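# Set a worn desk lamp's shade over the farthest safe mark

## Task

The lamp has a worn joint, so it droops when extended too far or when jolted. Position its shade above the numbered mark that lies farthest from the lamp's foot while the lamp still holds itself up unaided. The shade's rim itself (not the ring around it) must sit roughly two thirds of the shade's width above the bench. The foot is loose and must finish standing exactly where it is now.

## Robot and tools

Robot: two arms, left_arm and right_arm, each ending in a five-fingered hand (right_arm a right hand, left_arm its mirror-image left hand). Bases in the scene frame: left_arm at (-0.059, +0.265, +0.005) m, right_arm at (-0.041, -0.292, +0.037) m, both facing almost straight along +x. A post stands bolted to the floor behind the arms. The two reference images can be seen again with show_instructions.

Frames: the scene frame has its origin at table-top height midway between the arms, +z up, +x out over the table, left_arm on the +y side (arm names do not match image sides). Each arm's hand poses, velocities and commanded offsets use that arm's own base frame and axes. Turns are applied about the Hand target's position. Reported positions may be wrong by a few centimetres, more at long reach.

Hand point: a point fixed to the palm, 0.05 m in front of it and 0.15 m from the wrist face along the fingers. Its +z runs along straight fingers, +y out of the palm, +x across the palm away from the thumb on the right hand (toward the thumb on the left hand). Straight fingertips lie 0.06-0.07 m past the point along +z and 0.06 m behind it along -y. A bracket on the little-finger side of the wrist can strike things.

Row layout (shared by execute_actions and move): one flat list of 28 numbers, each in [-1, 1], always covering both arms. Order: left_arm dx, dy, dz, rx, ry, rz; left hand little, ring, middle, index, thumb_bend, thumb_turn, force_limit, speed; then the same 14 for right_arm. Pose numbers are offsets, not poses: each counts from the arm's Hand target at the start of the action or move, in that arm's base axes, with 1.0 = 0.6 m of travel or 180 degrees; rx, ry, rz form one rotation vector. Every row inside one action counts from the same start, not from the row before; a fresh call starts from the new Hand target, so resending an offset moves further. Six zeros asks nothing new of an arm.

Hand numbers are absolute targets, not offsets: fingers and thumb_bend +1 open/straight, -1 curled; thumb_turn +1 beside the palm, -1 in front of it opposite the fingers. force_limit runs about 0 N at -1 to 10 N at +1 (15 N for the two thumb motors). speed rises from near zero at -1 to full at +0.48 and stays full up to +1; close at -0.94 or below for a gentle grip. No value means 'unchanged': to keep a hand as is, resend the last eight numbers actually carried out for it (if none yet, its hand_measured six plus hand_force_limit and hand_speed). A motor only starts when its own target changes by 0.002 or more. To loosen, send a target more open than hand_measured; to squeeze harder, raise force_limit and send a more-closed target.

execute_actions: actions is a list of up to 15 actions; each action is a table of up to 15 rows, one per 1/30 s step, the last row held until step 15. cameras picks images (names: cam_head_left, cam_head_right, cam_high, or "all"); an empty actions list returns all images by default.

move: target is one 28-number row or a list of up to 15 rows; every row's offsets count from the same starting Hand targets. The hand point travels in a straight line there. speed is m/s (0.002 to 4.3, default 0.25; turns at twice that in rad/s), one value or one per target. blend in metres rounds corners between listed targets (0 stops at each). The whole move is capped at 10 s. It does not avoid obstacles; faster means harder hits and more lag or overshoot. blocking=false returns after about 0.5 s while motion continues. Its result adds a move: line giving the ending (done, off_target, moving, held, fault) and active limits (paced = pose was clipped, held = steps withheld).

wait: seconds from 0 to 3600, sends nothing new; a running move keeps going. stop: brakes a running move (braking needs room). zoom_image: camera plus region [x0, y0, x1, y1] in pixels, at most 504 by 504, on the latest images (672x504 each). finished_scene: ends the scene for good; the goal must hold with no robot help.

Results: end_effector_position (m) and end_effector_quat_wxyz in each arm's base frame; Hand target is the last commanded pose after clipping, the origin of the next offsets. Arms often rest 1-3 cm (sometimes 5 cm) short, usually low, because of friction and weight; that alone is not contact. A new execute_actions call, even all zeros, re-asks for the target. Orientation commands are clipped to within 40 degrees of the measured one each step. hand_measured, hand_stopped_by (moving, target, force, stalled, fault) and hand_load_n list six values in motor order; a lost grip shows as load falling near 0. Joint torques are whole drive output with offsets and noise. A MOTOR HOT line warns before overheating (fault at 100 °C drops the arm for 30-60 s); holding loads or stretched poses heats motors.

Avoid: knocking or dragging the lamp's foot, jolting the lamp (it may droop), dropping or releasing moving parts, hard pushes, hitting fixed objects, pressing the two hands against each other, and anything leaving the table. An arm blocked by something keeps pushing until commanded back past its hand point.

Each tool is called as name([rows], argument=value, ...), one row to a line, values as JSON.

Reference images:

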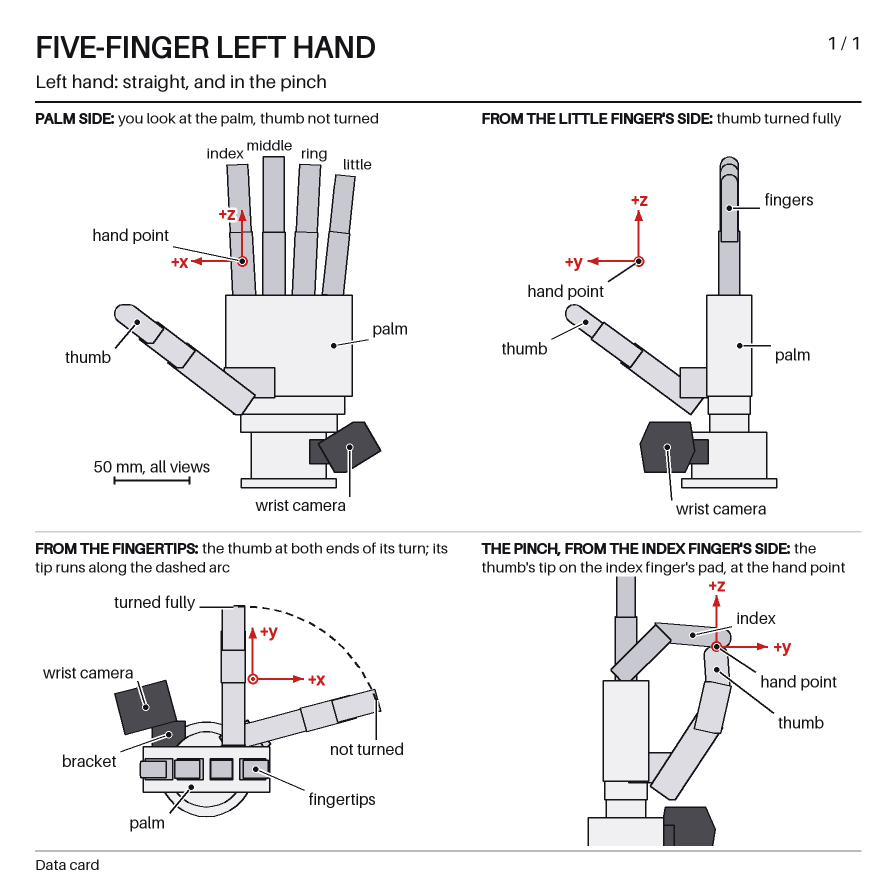

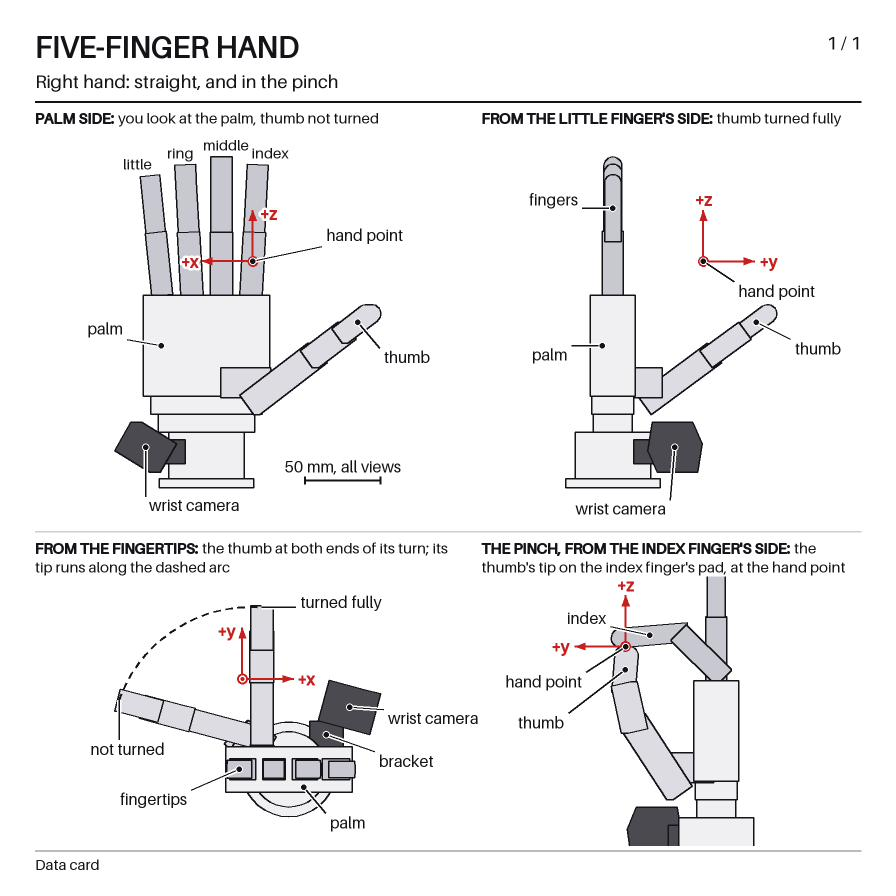

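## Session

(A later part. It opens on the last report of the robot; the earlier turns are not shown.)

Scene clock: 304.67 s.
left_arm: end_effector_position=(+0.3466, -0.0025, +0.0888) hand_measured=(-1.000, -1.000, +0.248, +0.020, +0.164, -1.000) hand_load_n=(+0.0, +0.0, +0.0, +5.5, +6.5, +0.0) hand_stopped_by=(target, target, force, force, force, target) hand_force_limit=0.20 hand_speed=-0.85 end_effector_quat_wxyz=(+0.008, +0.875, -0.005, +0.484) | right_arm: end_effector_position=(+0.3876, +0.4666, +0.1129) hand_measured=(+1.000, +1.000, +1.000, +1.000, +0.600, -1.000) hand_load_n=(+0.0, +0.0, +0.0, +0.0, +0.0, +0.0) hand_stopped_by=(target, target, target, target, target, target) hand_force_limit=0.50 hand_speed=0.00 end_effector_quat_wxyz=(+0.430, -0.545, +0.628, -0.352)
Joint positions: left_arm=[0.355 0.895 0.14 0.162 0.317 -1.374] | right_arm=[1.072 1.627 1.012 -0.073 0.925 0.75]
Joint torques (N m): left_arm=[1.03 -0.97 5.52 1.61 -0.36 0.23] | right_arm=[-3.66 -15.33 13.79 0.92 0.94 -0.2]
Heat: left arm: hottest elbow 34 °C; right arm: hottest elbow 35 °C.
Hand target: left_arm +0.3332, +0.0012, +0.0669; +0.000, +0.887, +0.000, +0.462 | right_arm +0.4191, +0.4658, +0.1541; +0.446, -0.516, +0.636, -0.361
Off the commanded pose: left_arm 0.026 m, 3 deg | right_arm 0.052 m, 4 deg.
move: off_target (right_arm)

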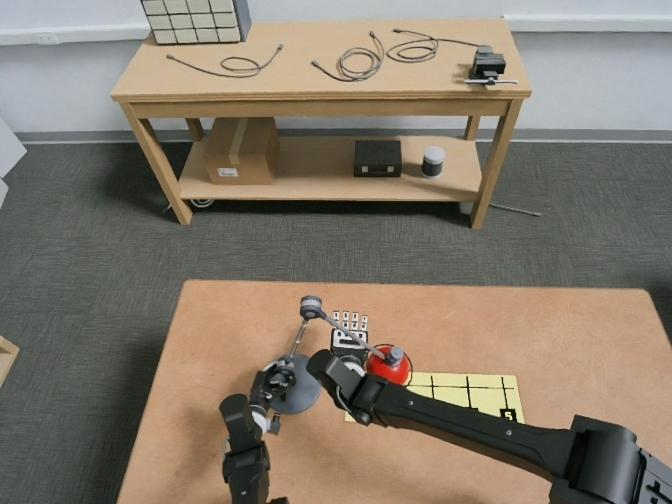

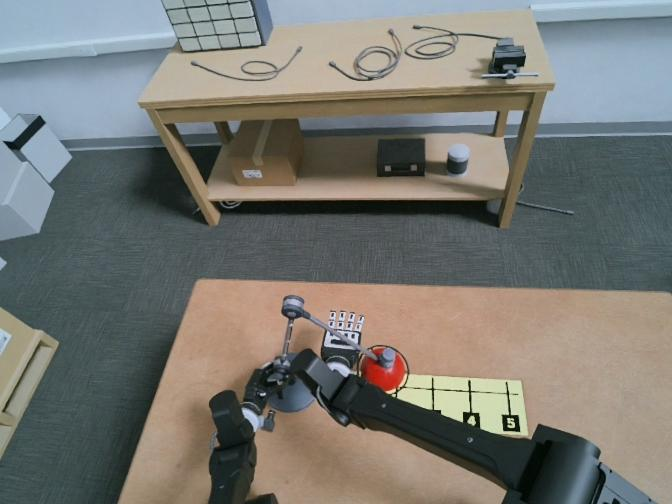

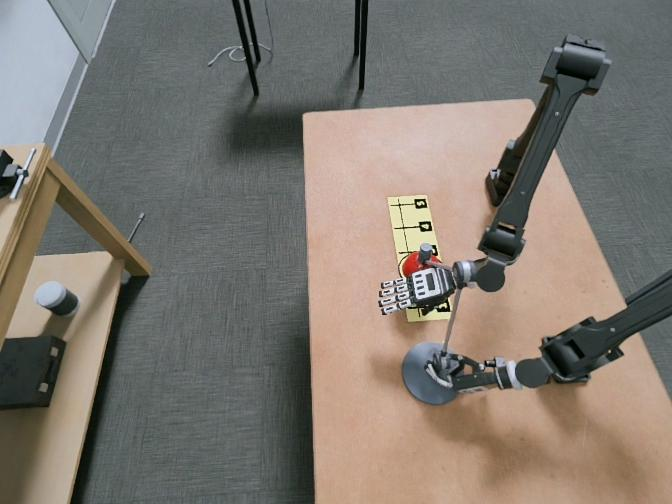

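move([
  [0,0,0,0,0,0,-1,-1,-0.1,-0.2,-0.2,-1,0.2,-0.85,0.0,0.0,0.05,0,0,0,1,1,1,1,0.6,-1,0.5,0],
], speed=0.08, cameras=["cam_high","cam_head_left"])

zoom_image(camera="cam_high", region=[385, 220, 525, 400])

zoom_image(camera="cam_head_left", region=[270, 290, 430, 430])

Scene clock: 306.10 s.
left_arm: end_effector_position=(+0.3466, -0.0025, +0.0888) hand_measured=(-1.000, -1.000, +0.248, +0.020, +0.164, -1.000) hand_load_n=(+0.0, +0.0, +0.0, +5.0, +7.0, +0.0) hand_stopped_by=(target, target, force, force, force, target) hand_force_limit=0.20 hand_speed=-0.85 end_effector_quat_wxyz=(+0.008, +0.875, -0.005, +0.484) | right_arm: end_effector_position=(+0.3856, +0.4656, +0.1213) hand_measured=(+1.000, +1.000, +1.000, +1.000, +0.600, -1.000) hand_load_n=(+0.0, +0.0, -0.5, +0.0, +0.0, +0.0) hand_stopped_by=(target, target, target, target, target, target) hand_force_limit=0.50 hand_speed=0.00 end_effector_quat_wxyz=(+0.416, -0.557, +0.625, -0.354)
Joint positions: left_arm=[0.355 0.895 0.14 0.162 0.317 -1.374] | right_arm=[1.072 1.613 1.042 -0.154 0.917 0.75]
Joint torques (N m): left_arm=[0.62 -0.97 5.59 1.36 -0.39 0.22] | right_arm=[-3.31 -17.44 14.42 0.99 1.24 -0.21]
Heat: left arm: hottest elbow 34 °C; right arm: hottest elbow 35 °C.
Hand target: left_arm +0.3332, +0.0012, +0.0669; +0.000, +0.887, +0.000, +0.462 | right_arm +0.4191, +0.4658, +0.1843; +0.446, -0.516, +0.636, -0.361
Off the commanded pose: left_arm 0.026 m, 3 deg | right_arm 0.071 m, 6 deg.
move: off_target (right_arm)
Images, in order (width x height): cam_head_left 672x504, cam_high 672x504.

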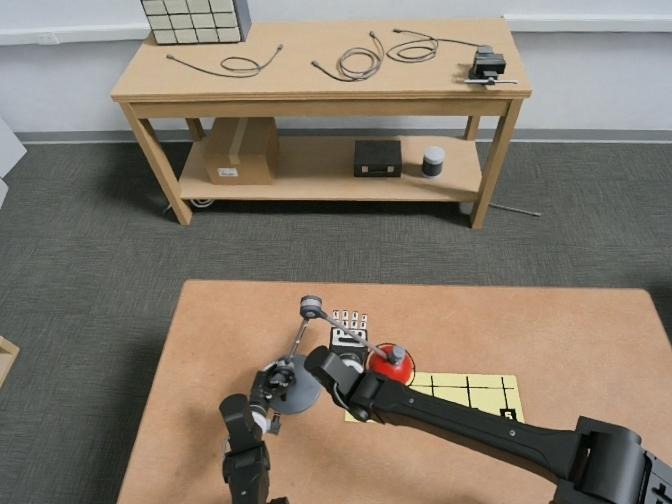

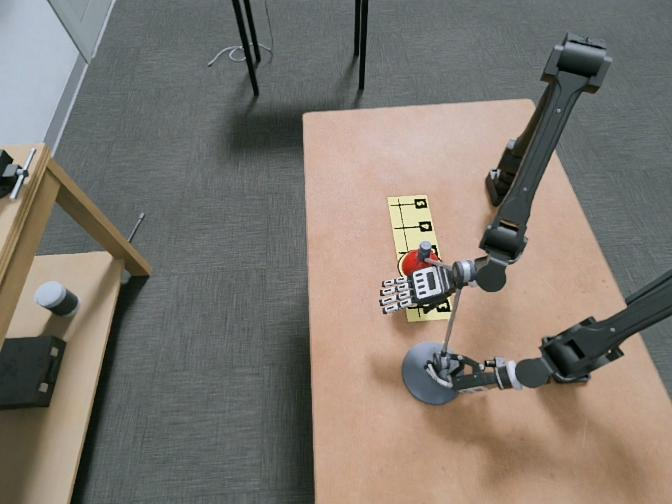

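Scaled by 2.800 from the camera's image (finer frame: 960x720).

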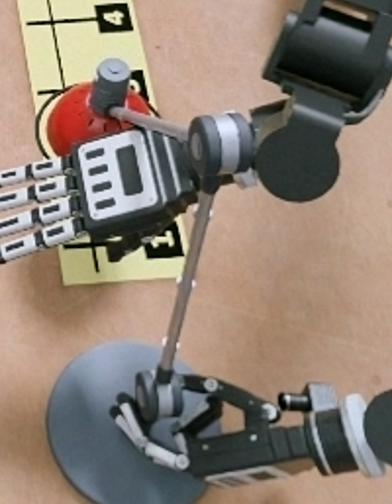

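Scaled by 3.150 from the camera's image (finer frame: 960x720).

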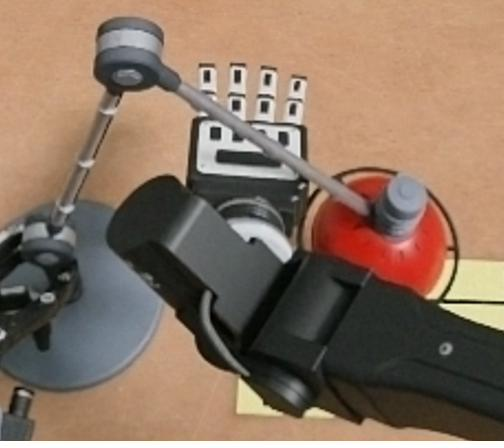

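move([
  [0,0,0,0,0,0,-1,-1,-0.1,-0.2,-0.2,-1,0.2,-0.85,-0.02,-0.07,-0.03,0,0,0,1,1,1,1,0.6,-1,0.5,0],
], speed=0.05, cameras=["cam_high","cam_head_left"])

zoom_image(camera="cam_high", region=[385, 220, 525, 400])

zoom_image(camera="cam_head_left", region=[270, 290, 430, 430])

Scene clock: 307.97 s.
left_arm: end_effector_position=(+0.3465, -0.0025, +0.0888) hand_measured=(-1.000, -1.000, +0.248, +0.020, +0.164, -1.000) hand_load_n=(+0.0, +0.0, +0.0, +5.0, +7.0, +0.0) hand_stopped_by=(target, target, force, force, force, target) hand_force_limit=0.20 hand_speed=-0.85 end_effector_quat_wxyz=(+0.008, +0.875, -0.005, +0.484) | right_arm: end_effector_position=(+0.3843, +0.4529, +0.1473) hand_measured=(+1.000, +1.000, +1.000, +1.000, +0.600, -1.000) hand_load_n=(+0.0, +0.0, +0.0, +0.0, +0.0, +0.0) hand_stopped_by=(target, target, target, target, target, target) hand_force_limit=0.50 hand_speed=0.00 end_effector_quat_wxyz=(+0.444, -0.543, +0.625, -0.341)
Joint positions: left_arm=[0.355 0.895 0.14 0.162 0.318 -1.374] | right_arm=[1.058 1.532 0.985 -0.09 0.894 0.724]
Joint torques (N m): left_arm=[0.21 -1.2 5.64 1.39 -0.33 0.2] | right_arm=[-4.07 -15.27 7.6 1.66 1.29 -0.13]
Heat: left arm: hottest elbow 34 °C; right arm: hottest elbow 35 °C.
Hand target: left_arm +0.3332, +0.0011, +0.0670; +0.000, +0.887, +0.000, +0.462 | right_arm +0.4071, +0.4238, +0.1662; +0.446, -0.516, +0.636, -0.361
Off the commanded pose: left_arm 0.026 m, 3 deg | right_arm 0.042 m, 4 deg.
move: off_target (right_arm)
Images, in order (width x height): cam_head_left 672x504, cam_high 672x504.

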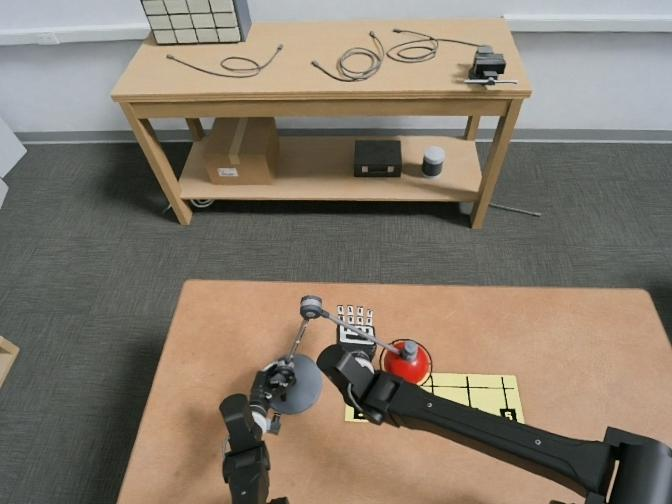

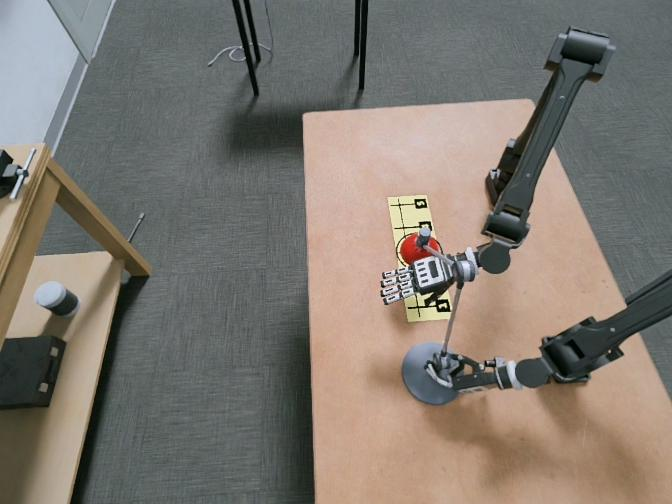

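Scaled by 2.800 from the camera's image (finer frame: 960x720).

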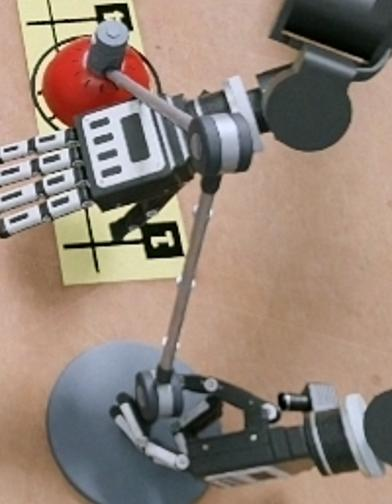

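Scaled by 3.150 from the camera's image (finer frame: 960x720).

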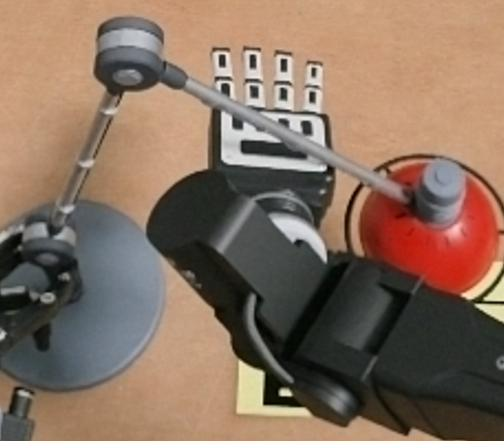

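execute_actions(actions=[])

Scene clock: 309.50 s.
left_arm: end_effector_position=(+0.3465, -0.0025, +0.0888) hand_measured=(-1.000, -1.000, +0.248, +0.020, +0.164, -1.000) hand_load_n=(+0.0, +0.0, +0.0, +5.5, +7.0, +0.0) hand_stopped_by=(target, target, force, force, force, target) hand_force_limit=0.20 hand_speed=-0.85 end_effector_quat_wxyz=(+0.008, +0.875, -0.005, +0.484) | right_arm: end_effector_position=(+0.3843, +0.4529, +0.1473) hand_measured=(+1.000, +1.000, +1.000, +1.000, +0.600, -1.000) hand_load_n=(+0.0, +0.0, +0.0, +0.0, +0.0, +0.0) hand_stopped_by=(target, target, target, target, target, target) hand_force_limit=0.50 hand_speed=0.00 end_effector_quat_wxyz=(+0.444, -0.543, +0.625, -0.341)
Joint positions: left_arm=[0.355 0.895 0.14 0.162 0.318 -1.374] | right_arm=[1.058 1.532 0.985 -0.09 0.894 0.723]
Joint velocities: within noise
Joint torques (N m): left_arm=[0.56 -1.85 5.67 1.46 -0.37 0.21] | right_arm=[-4.31 -15.38 7.45 1.89 1.25 -0.17]
Motor temperatures (°C): left_arm=[27 30 34 28 33 30] | right_arm=[32 33 35 28 32 29]
Heat: left arm: hottest elbow 34 °C; right arm: hottest elbow 35 °C.
Hand target: left_arm +0.3332, +0.0011, +0.0670; +0.000, +0.887, +0.000, +0.462 | right_arm +0.4071, +0.4238, +0.1662; +0.446, -0.516, +0.636, -0.361
Off the commanded pose: left_arm 0.026 m, 3 deg | right_arm 0.042 m, 4 deg.

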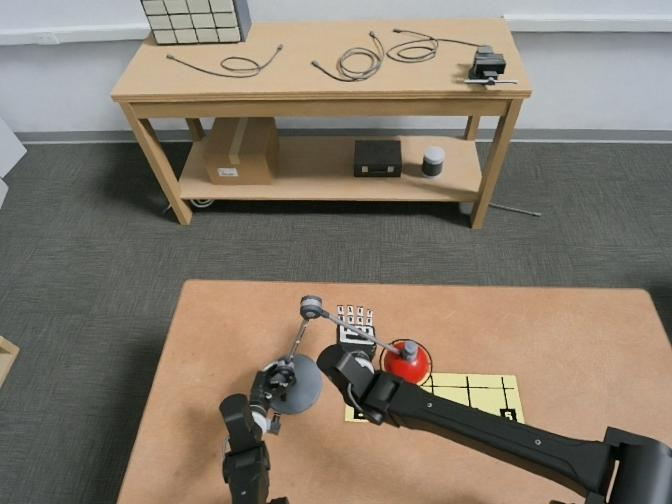

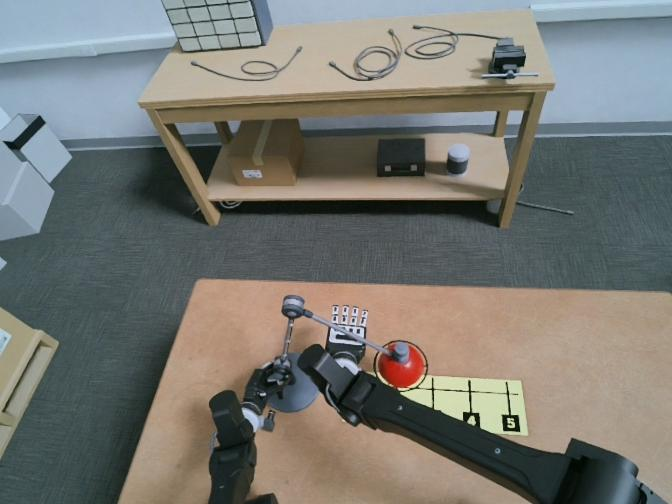

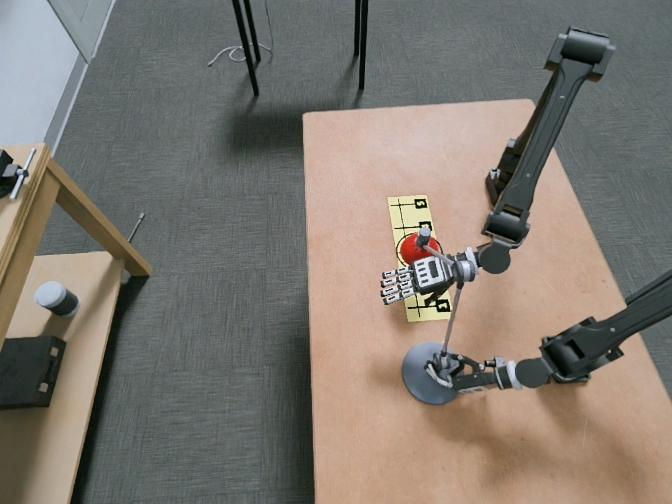

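move(target=[0,0,0,0,0,0,-1,-1,-0.1,-0.2,-0.2,-1,0.2,-0.85, 0,-0.04,0.025,0,0,0,1,1,1,1,0.6,-1,0.5,0], speed=0.05, cameras=["all"])

Scene clock: 310.87 s.
left_arm: end_effector_position=(+0.3457, -0.0034, +0.0882) hand_measured=(-1.000, -1.000, +0.248, +0.020, +0.164, -1.000) hand_load_n=(+0.0, +0.0, +0.5, +5.0, +6.5, +0.0) hand_stopped_by=(target, target, force, force, force, target) hand_force_limit=0.20 hand_speed=-0.85 end_effector_quat_wxyz=(+0.009, +0.875, -0.006, +0.484) | right_arm: end_effector_position=(+0.3847, +0.4326, +0.1636) hand_measured=(+1.000, +1.000, +1.000, +1.000, +0.600, -1.000) hand_load_n=(+0.0, +0.0, +0.0, +0.0, +0.0, +0.0) hand_stopped_by=(target, target, target, target, target, target) hand_force_limit=0.50 hand_speed=0.00 end_effector_quat_wxyz=(+0.450, -0.541, +0.625, -0.338)
Joint positions: left_arm=[0.355 0.894 0.138 0.162 0.32 -1.373] | right_arm=[1.033 1.462 0.946 -0.09 0.869 0.7]
Joint torques (N m): left_arm=[0.91 -1.38 5.72 1.51 -0.51 0.2] | right_arm=[-3.9 -14.74 8.39 1.39 1.26 -0.22]
Heat: left arm: hottest elbow 34 °C; right arm: hottest elbow 35 °C.
Hand target: left_arm +0.3332, +0.0012, +0.0670; +0.000, +0.887, +0.000, +0.462 | right_arm +0.4071, +0.3998, +0.1813; +0.446, -0.516, +0.636, -0.361
Off the commanded pose: left_arm 0.025 m, 3 deg | right_arm 0.044 m, 4 deg.
move: off_target (right_arm)

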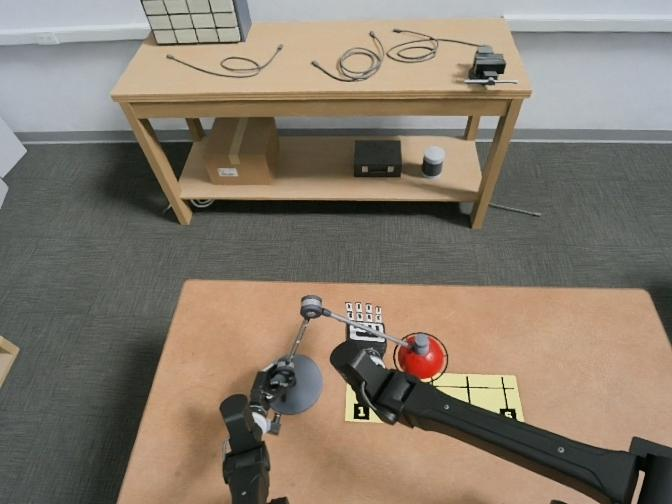

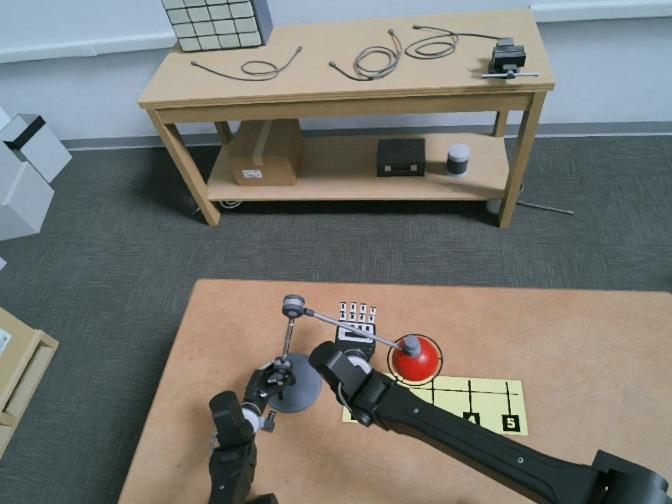

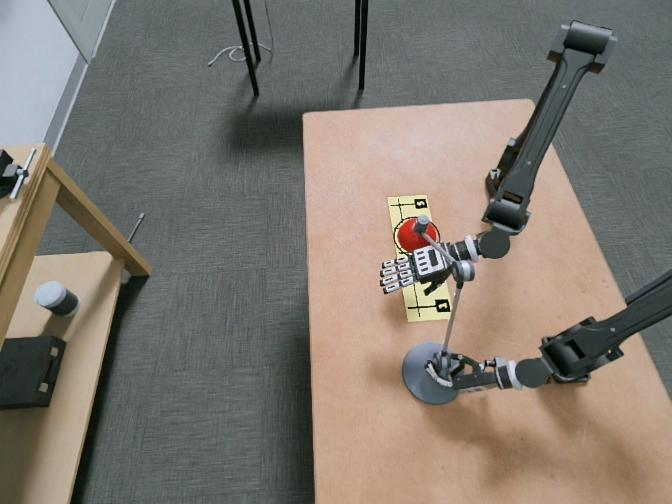

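move(target=[0,0,0,0,0,0,-1,-1,-0.1,-0.2,-0.2,-1,0.2,-0.85, 0,-0.06,0.055,0,0,0,1,1,1,1,0.6,-1,0.5,0], speed=0.05, cameras=["cam_head_left","cam_high"])

move(target=[0,0,0,0,0,0,-1,-1,-0.1,-0.2,-0.2,-1,0.2,-0.85, 0,-0.04,0.035,0,0,0,1,1,1,1,0.6,-1,0.5,0], speed=0.05, cameras=["cam_head_left","cam_high"])

Scene clock: 319.40 s.
left_arm: end_effector_position=(+0.3450, -0.0046, +0.0879) hand_measured=(-1.000, -1.000, +0.248, +0.020, +0.164, -1.000) hand_load_n=(+0.5, +0.0, +0.0, +4.0, +8.0, +0.5) hand_stopped_by=(target, target, force, force, force, target) hand_force_limit=0.20 hand_speed=-0.85 end_effector_quat_wxyz=(+0.011, +0.875, -0.008, +0.484) | right_arm: end_effector_position=(+0.3867, +0.3956, +0.1912) hand_measured=(+1.000, +1.000, +1.000, +1.000, +0.600, -1.000) hand_load_n=(+0.0, +0.0, +0.0, +0.0, +0.0, +0.0) hand_stopped_by=(target, target, target, target, target, target) hand_force_limit=0.50 hand_speed=0.00 end_effector_quat_wxyz=(+0.446, -0.542, +0.627, -0.337)
Joint positions: left_arm=[0.355 0.894 0.137 0.162 0.326 -1.371] | right_arm=[0.981 1.347 0.911 -0.149 0.826 0.665]
Joint torques (N m): left_arm=[1.03 -1.44 5.74 1.31 -0.64 0.2] | right_arm=[-3.66 -14.33 9.13 1.31 1.28 -0.27]
Heat: left arm: hottest elbow 34 °C; right arm: hottest elbow 34 °C.
Hand target: left_arm +0.3333, +0.0012, +0.0670; +0.000, +0.887, +0.000, +0.462 | right_arm +0.4071, +0.3637, +0.2142; +0.446, -0.516, +0.636, -0.361
Off the commanded pose: left_arm 0.025 m, 3 deg | right_arm 0.044 m, 4 deg.
move: off_target (right_arm)

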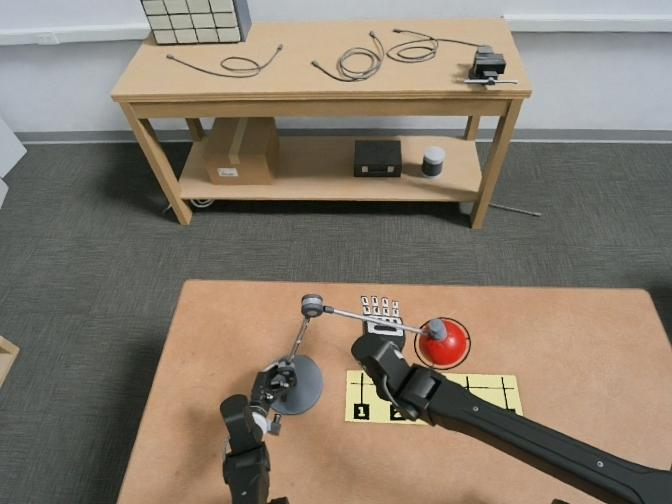

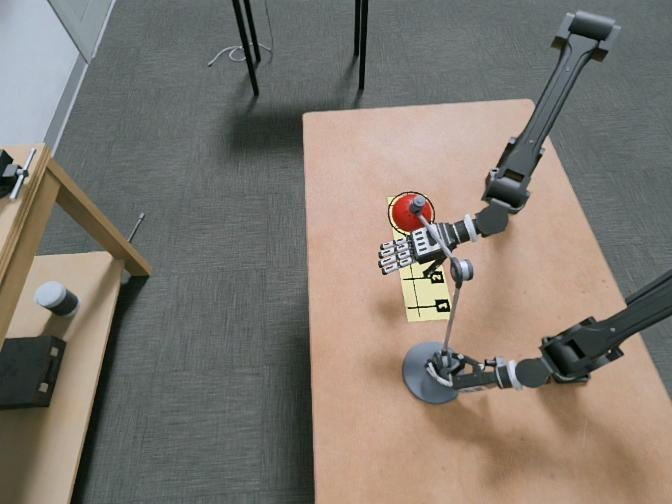

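Scene clock: 320.50 s.
left_arm: end_effector_position=(+0.3449, -0.0049, +0.0879) hand_measured=(-1.000, -1.000, +0.248, +0.020, +0.164, -1.000) hand_load_n=(+0.0, +0.0, +0.0, +4.0, +8.5, +0.5) hand_stopped_by=(target, target, force, force, force, target) hand_force_limit=0.20 hand_speed=-0.85 end_effector_quat_wxyz=(+0.011, +0.875, -0.009, +0.484) | right_arm: end_effector_position=(+0.3887, +0.3690, +0.2092) hand_measured=(+1.000, +1.000, +1.000, +1.000, +0.600, -1.000) hand_load_n=(+0.0, +0.0, +0.0, -0.5, +0.0, +0.0) hand_stopped_by=(target, target, target, target, target, target) hand_force_limit=0.50 hand_speed=0.00 end_effector_quat_wxyz=(+0.442, -0.543, +0.629, -0.338)
Joint positions: left_arm=[0.355 0.894 0.137 0.162 0.327 -1.369] | right_arm=[0.94 1.272 0.896 -0.198 0.794 0.639]
Joint torques (N m): left_arm=[0.44 -1.26 5.83 1.36 -0.68 0.12] | right_arm=[-3.96 -12.51 9.94 1.22 1.27 -0.23]
Heat: left arm: hottest elbow 34 °C; right arm: hottest elbow 34 °C.
Hand target: left_arm +0.3333, +0.0012, +0.0670; +0.000, +0.887, +0.000, +0.462 | right_arm +0.4071, +0.3398, +0.2351; +0.446, -0.516, +0.636, -0.361
Off the commanded pose: left_arm 0.025 m, 3 deg | right_arm 0.043 m, 4 deg.
move: off_target (right_arm)

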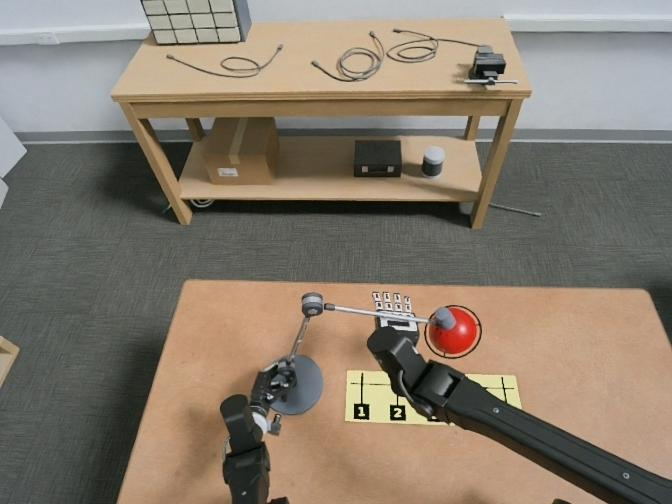

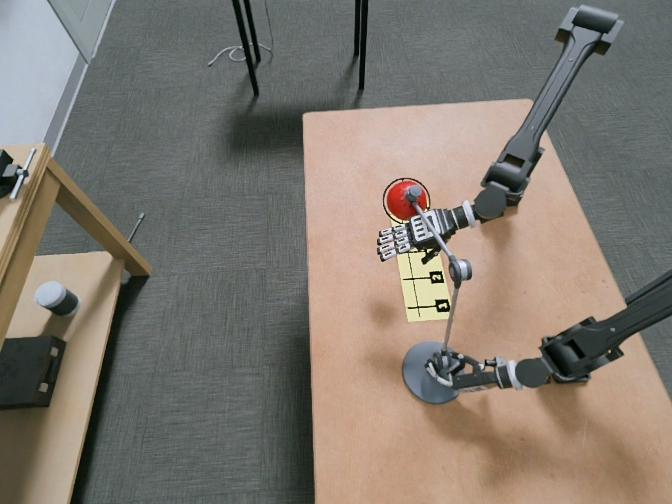

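zoom_image(camera="cam_head_left", region=[260, 270, 520, 430])

zoom_image(camera="cam_high", region=[360, 160, 520, 420])

Scaled by 1.938 from the camera's image (finer frame: 960x720).

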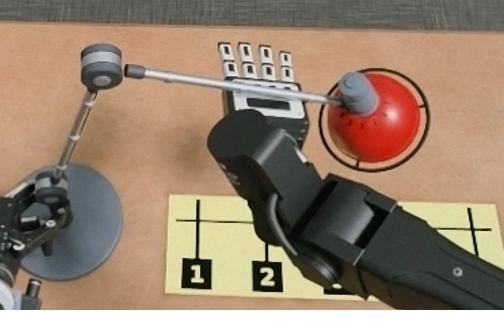

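Scaled by 1.938 from the camera's image (finer frame: 960x720).

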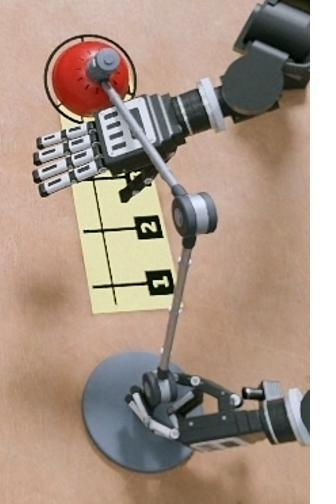

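execute_actions(actions=[])

zoom_image(camera="cam_head_left", region=[260, 280, 400, 420])

zoom_image(camera="cam_head_right", region=[240, 280, 380, 420])

zoom_image(camera="cam_head_left", region=[390, 290, 530, 430])

zoom_image(camera="cam_head_right", region=[390, 290, 530, 430])

zoom_image(camera="cam_high", region=[370, 160, 510, 300])

Scene clock: 327.53 s.
left_arm: end_effector_position=(+0.3449, -0.0049, +0.0879) hand_measured=(-1.000, -1.000, +0.248, +0.020, +0.164, -1.000) hand_load_n=(+0.0, +0.0, +0.0, +4.0, +8.5, +0.5) hand_stopped_by=(target, target, force, force, force, target) hand_force_limit=0.20 hand_speed=-0.85 end_effector_quat_wxyz=(+0.011, +0.875, -0.009, +0.484) | right_arm: end_effector_position=(+0.3887, +0.3690, +0.2092) hand_measured=(+1.000, +1.000, +1.000, +1.000, +0.600, -1.000) hand_load_n=(+0.0, +0.0, +0.0, +0.0, +0.0, +0.0) hand_stopped_by=(target, target, target, target, target, target) hand_force_limit=0.50 hand_speed=0.00 end_effector_quat_wxyz=(+0.442, -0.543, +0.629, -0.338)
Joint positions: left_arm=[0.355 0.894 0.137 0.162 0.327 -1.369] | right_arm=[0.94 1.272 0.896 -0.198 0.794 0.638]
Joint velocities: within noise
Joint torques (N m): left_arm=[0.73 -1.73 5.81 1.44 -0.7 0.12] | right_arm=[-2.84 -13.16 10.17 1.5 1.23 -0.26]
Motor temperatures (°C): left_arm=[27 30 34 28 33 30] | right_arm=[32 34 34 27 34 29]
Heat: left arm: hottest elbow 34 °C; right arm: hottest shoulder 34 °C.
Hand target: left_arm +0.3333, +0.0012, +0.0670; +0.000, +0.887, +0.000, +0.462 | right_arm +0.4071, +0.3398, +0.2352; +0.446, -0.516, +0.636, -0.361
Off the commanded pose: left_arm 0.025 m, 3 deg | right_arm 0.043 m, 4 deg.

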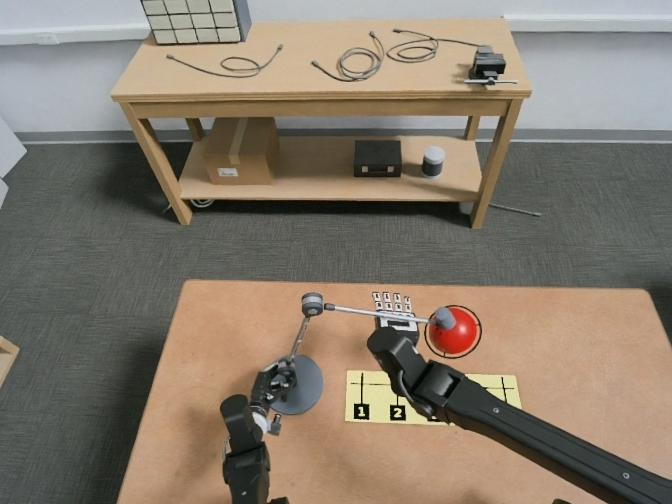

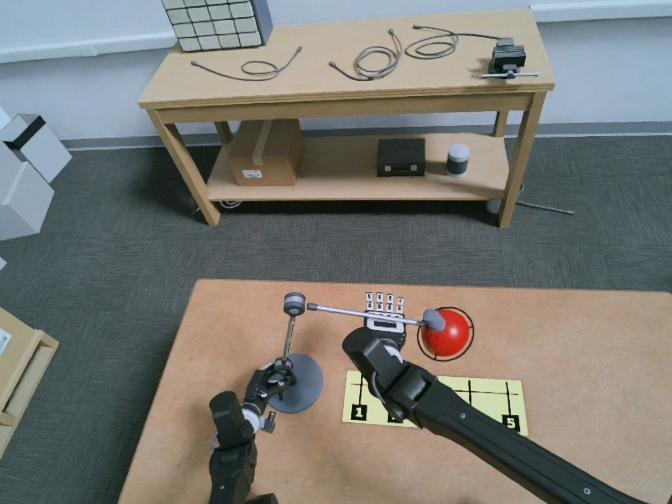

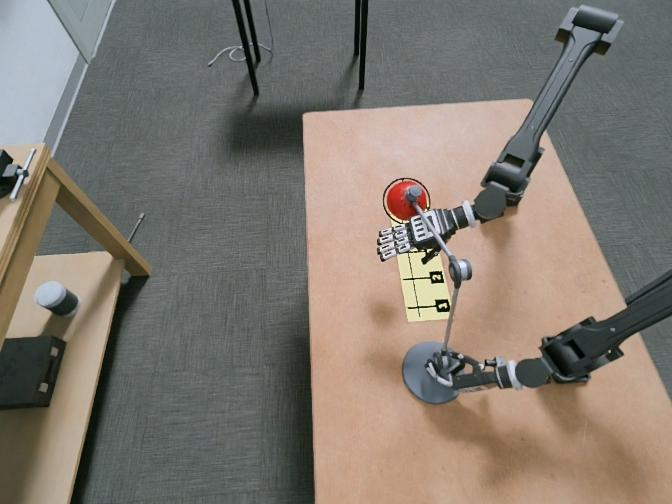

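Scaled by 3.600 from the camera's image (finer frame: 960x720).

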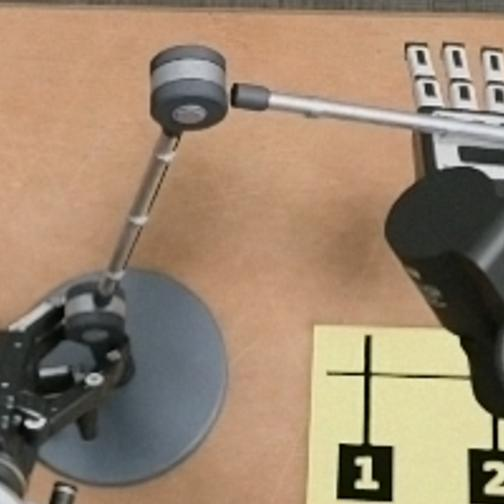

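Scaled by 3.600 from the camera's image (finer frame: 960x720).

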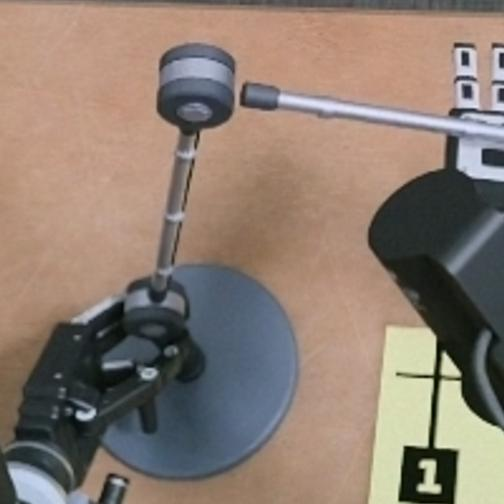

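Scaled by 3.600 from the camera's image (finer frame: 960x720).

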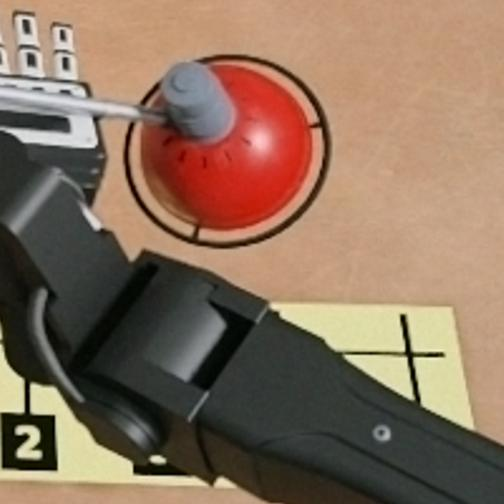

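Scaled by 3.600 from the camera's image (finer frame: 960x720).

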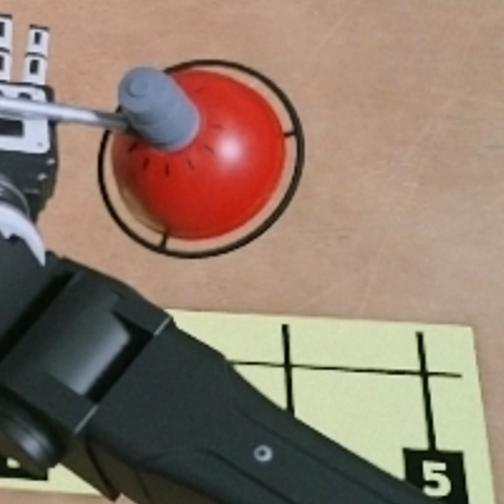

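Scaled by 3.600 from the camera's image (finer frame: 960x720).

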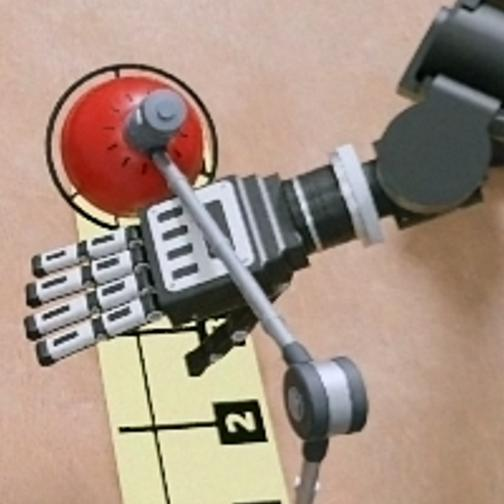

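move(target=[0,0,0,0,0,0,-1,-1,-0.1,-0.2,-0.2,-1,0.2,-0.85, 0,0.045,-0.04,0,0,0,1,1,1,1,0.6,-1,0.5,0], speed=0.04, cameras=["cam_head_left","cam_high"])

zoom_image(camera="cam_head_left", region=[390, 290, 530, 430])

zoom_image(camera="cam_high", region=[370, 160, 510, 300])

Scene clock: 333.73 s.
left_arm: end_effector_position=(+0.3448, -0.0049, +0.0878) hand_measured=(-1.000, -1.000, +0.248, +0.020, +0.164, -1.000) hand_load_n=(+0.0, +0.0, +0.0, +4.0, +8.5, +1.0) hand_stopped_by=(target, target, force, force, force, target) hand_force_limit=0.20 hand_speed=-0.85 end_effector_quat_wxyz=(+0.011, +0.875, -0.009, +0.484) | right_arm: end_effector_position=(+0.3971, +0.3650, +0.2061) hand_measured=(+1.000, +1.000, +1.000, +1.000, +0.600, -1.000) hand_load_n=(+0.0, -0.5, +0.0, +0.0, +0.0, +0.0) hand_stopped_by=(target, target, target, target, target, target) hand_force_limit=0.50 hand_speed=0.00 end_effector_quat_wxyz=(+0.439, -0.527, +0.633, -0.358)
Joint positions: left_arm=[0.355 0.894 0.137 0.162 0.327 -1.368] | right_arm=[0.94 1.294 0.896 -0.171 0.846 0.639]
Joint torques (N m): left_arm=[0.85 -1.32 5.75 1.43 -0.68 0.18] | right_arm=[-1.14 -8.12 10.86 2.06 0.61 0.03]
Heat: left arm: hottest elbow 34 °C; right arm: hottest shoulder 34 °C.
Hand target: left_arm +0.3333, +0.0012, +0.0670; +0.000, +0.887, +0.000, +0.462 | right_arm +0.4071, +0.3667, +0.2112; +0.446, -0.516, +0.636, -0.361
Off the commanded pose: left_arm 0.025 m, 3 deg | right_arm 0.011 m, 2 deg.
move: off_target (right_arm)

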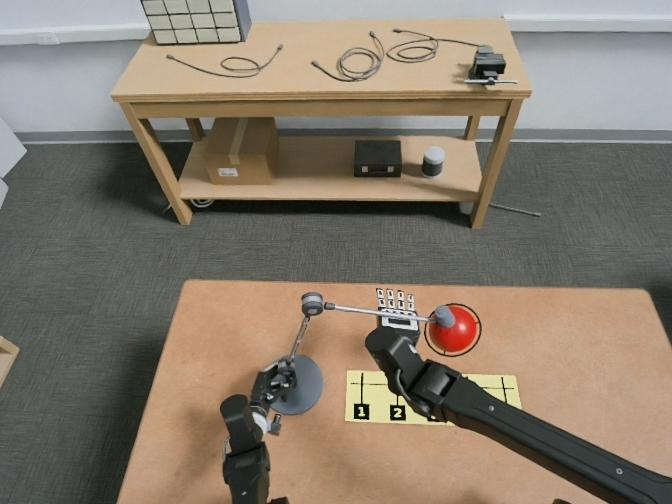

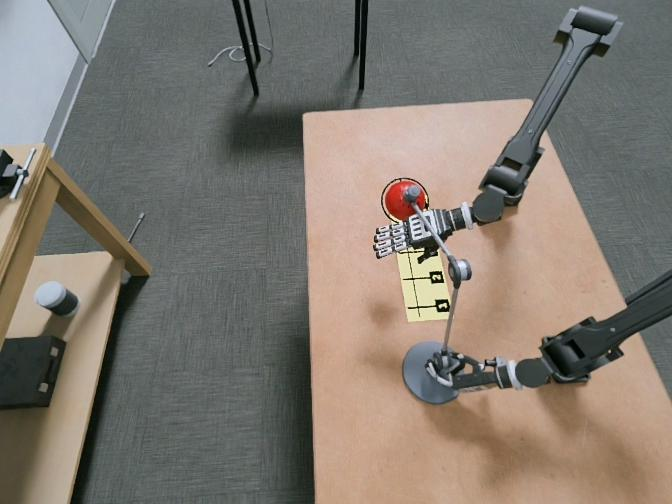

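Scaled by 3.600 from the camera's image (finer frame: 960x720).

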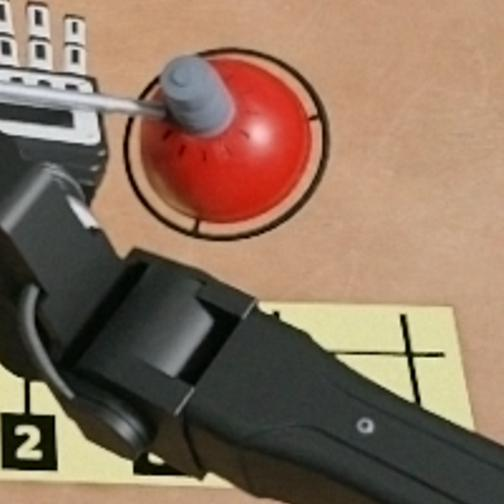

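Scaled by 3.600 from the camera's image (finer frame: 960x720).

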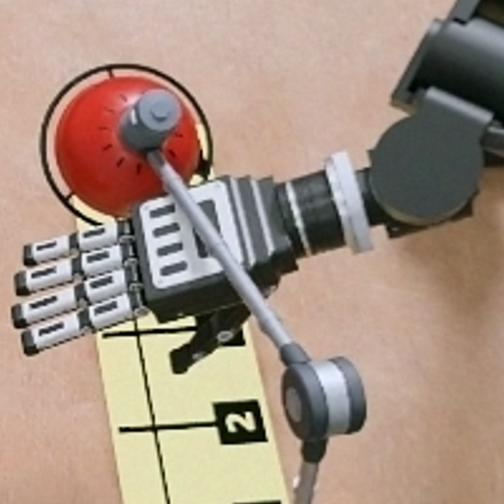

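move(target=[0,0,0,0,0,0,-1,-1,-0.1,-0.2,-0.2,-1,0.2,-0.85, -0.01,0.02,-0.04,0,0,0,1,1,1,1,0.6,-1,0.5,0], speed=0.04, cameras=["cam_head_left","cam_high"])

zoom_image(camera="cam_head_left", region=[390, 290, 530, 430])

zoom_image(camera="cam_high", region=[370, 160, 510, 300])

Scene clock: 336.07 s.
left_arm: end_effector_position=(+0.3448, -0.0049, +0.0878) hand_measured=(-1.000, -1.000, +0.248, +0.020, +0.164, -1.000) hand_load_n=(+0.0, +0.0, +0.0, +4.0, +8.5, +0.5) hand_stopped_by=(target, target, force, force, force, target) hand_force_limit=0.20 hand_speed=-0.85 end_effector_quat_wxyz=(+0.011, +0.875, -0.009, +0.484) | right_arm: end_effector_position=(+0.4055, +0.3715, +0.1984) hand_measured=(+1.000, +1.000, +1.000, +1.000, +0.600, -1.000) hand_load_n=(-0.5, +0.0, +0.0, +0.0, +0.0, +0.0) hand_stopped_by=(target, target, target, target, target, target) hand_force_limit=0.50 hand_speed=0.00 end_effector_quat_wxyz=(+0.446, -0.511, +0.638, -0.364)
Joint positions: left_arm=[0.355 0.894 0.137 0.162 0.327 -1.368] | right_arm=[0.944 1.335 0.896 -0.115 0.875 0.654]
Joint torques (N m): left_arm=[0.67 -0.85 5.87 1.39 -0.69 0.13] | right_arm=[1.32 -7.36 8.65 2.17 0.36 0.04]
Heat: left arm: hottest elbow 34 °C; right arm: hottest shoulder 34 °C.
Hand target: left_arm +0.3333, +0.0012, +0.0670; +0.000, +0.887, +0.000, +0.462 | right_arm +0.4010, +0.3789, +0.1871; +0.446, -0.516, +0.636, -0.361
Off the commanded pose: left_arm 0.025 m, 3 deg | right_arm 0.014 m, 1 deg.
move: off_target (right_arm)

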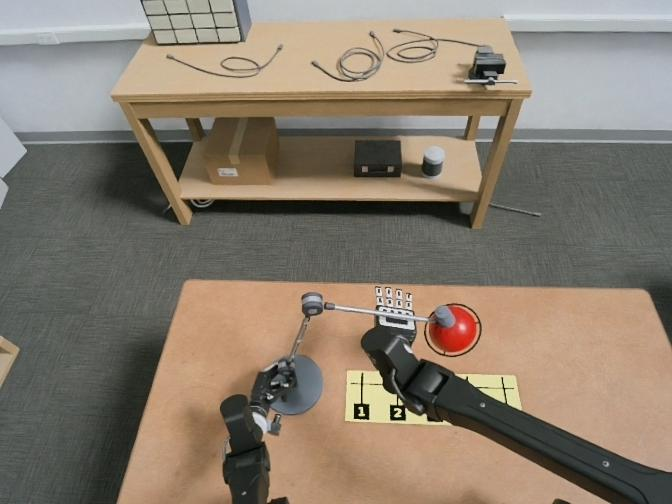

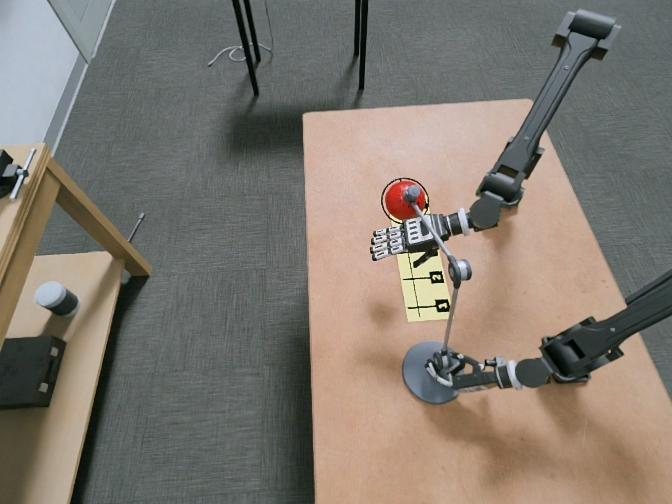

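Scaled by 3.600 from the camera's image (finer frame: 960x720).

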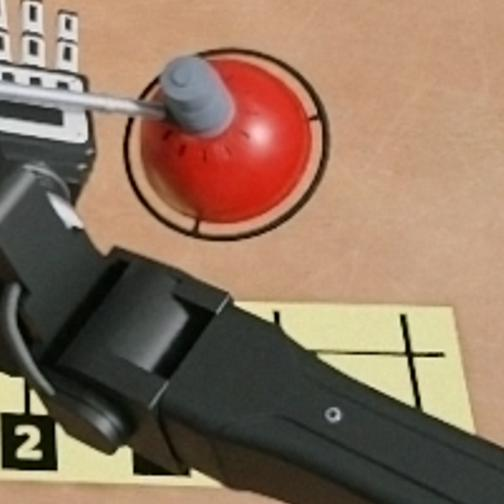

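Scaled by 3.600 from the camera's image (finer frame: 960x720).

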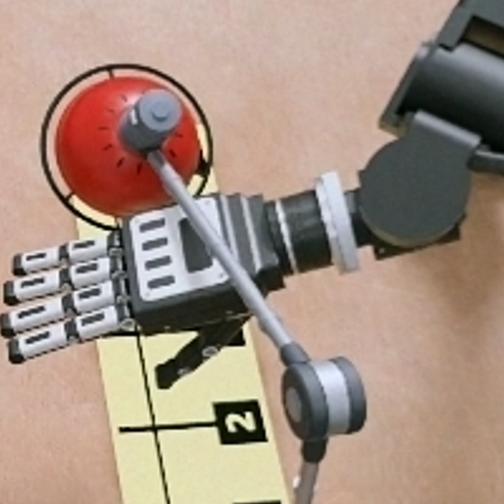

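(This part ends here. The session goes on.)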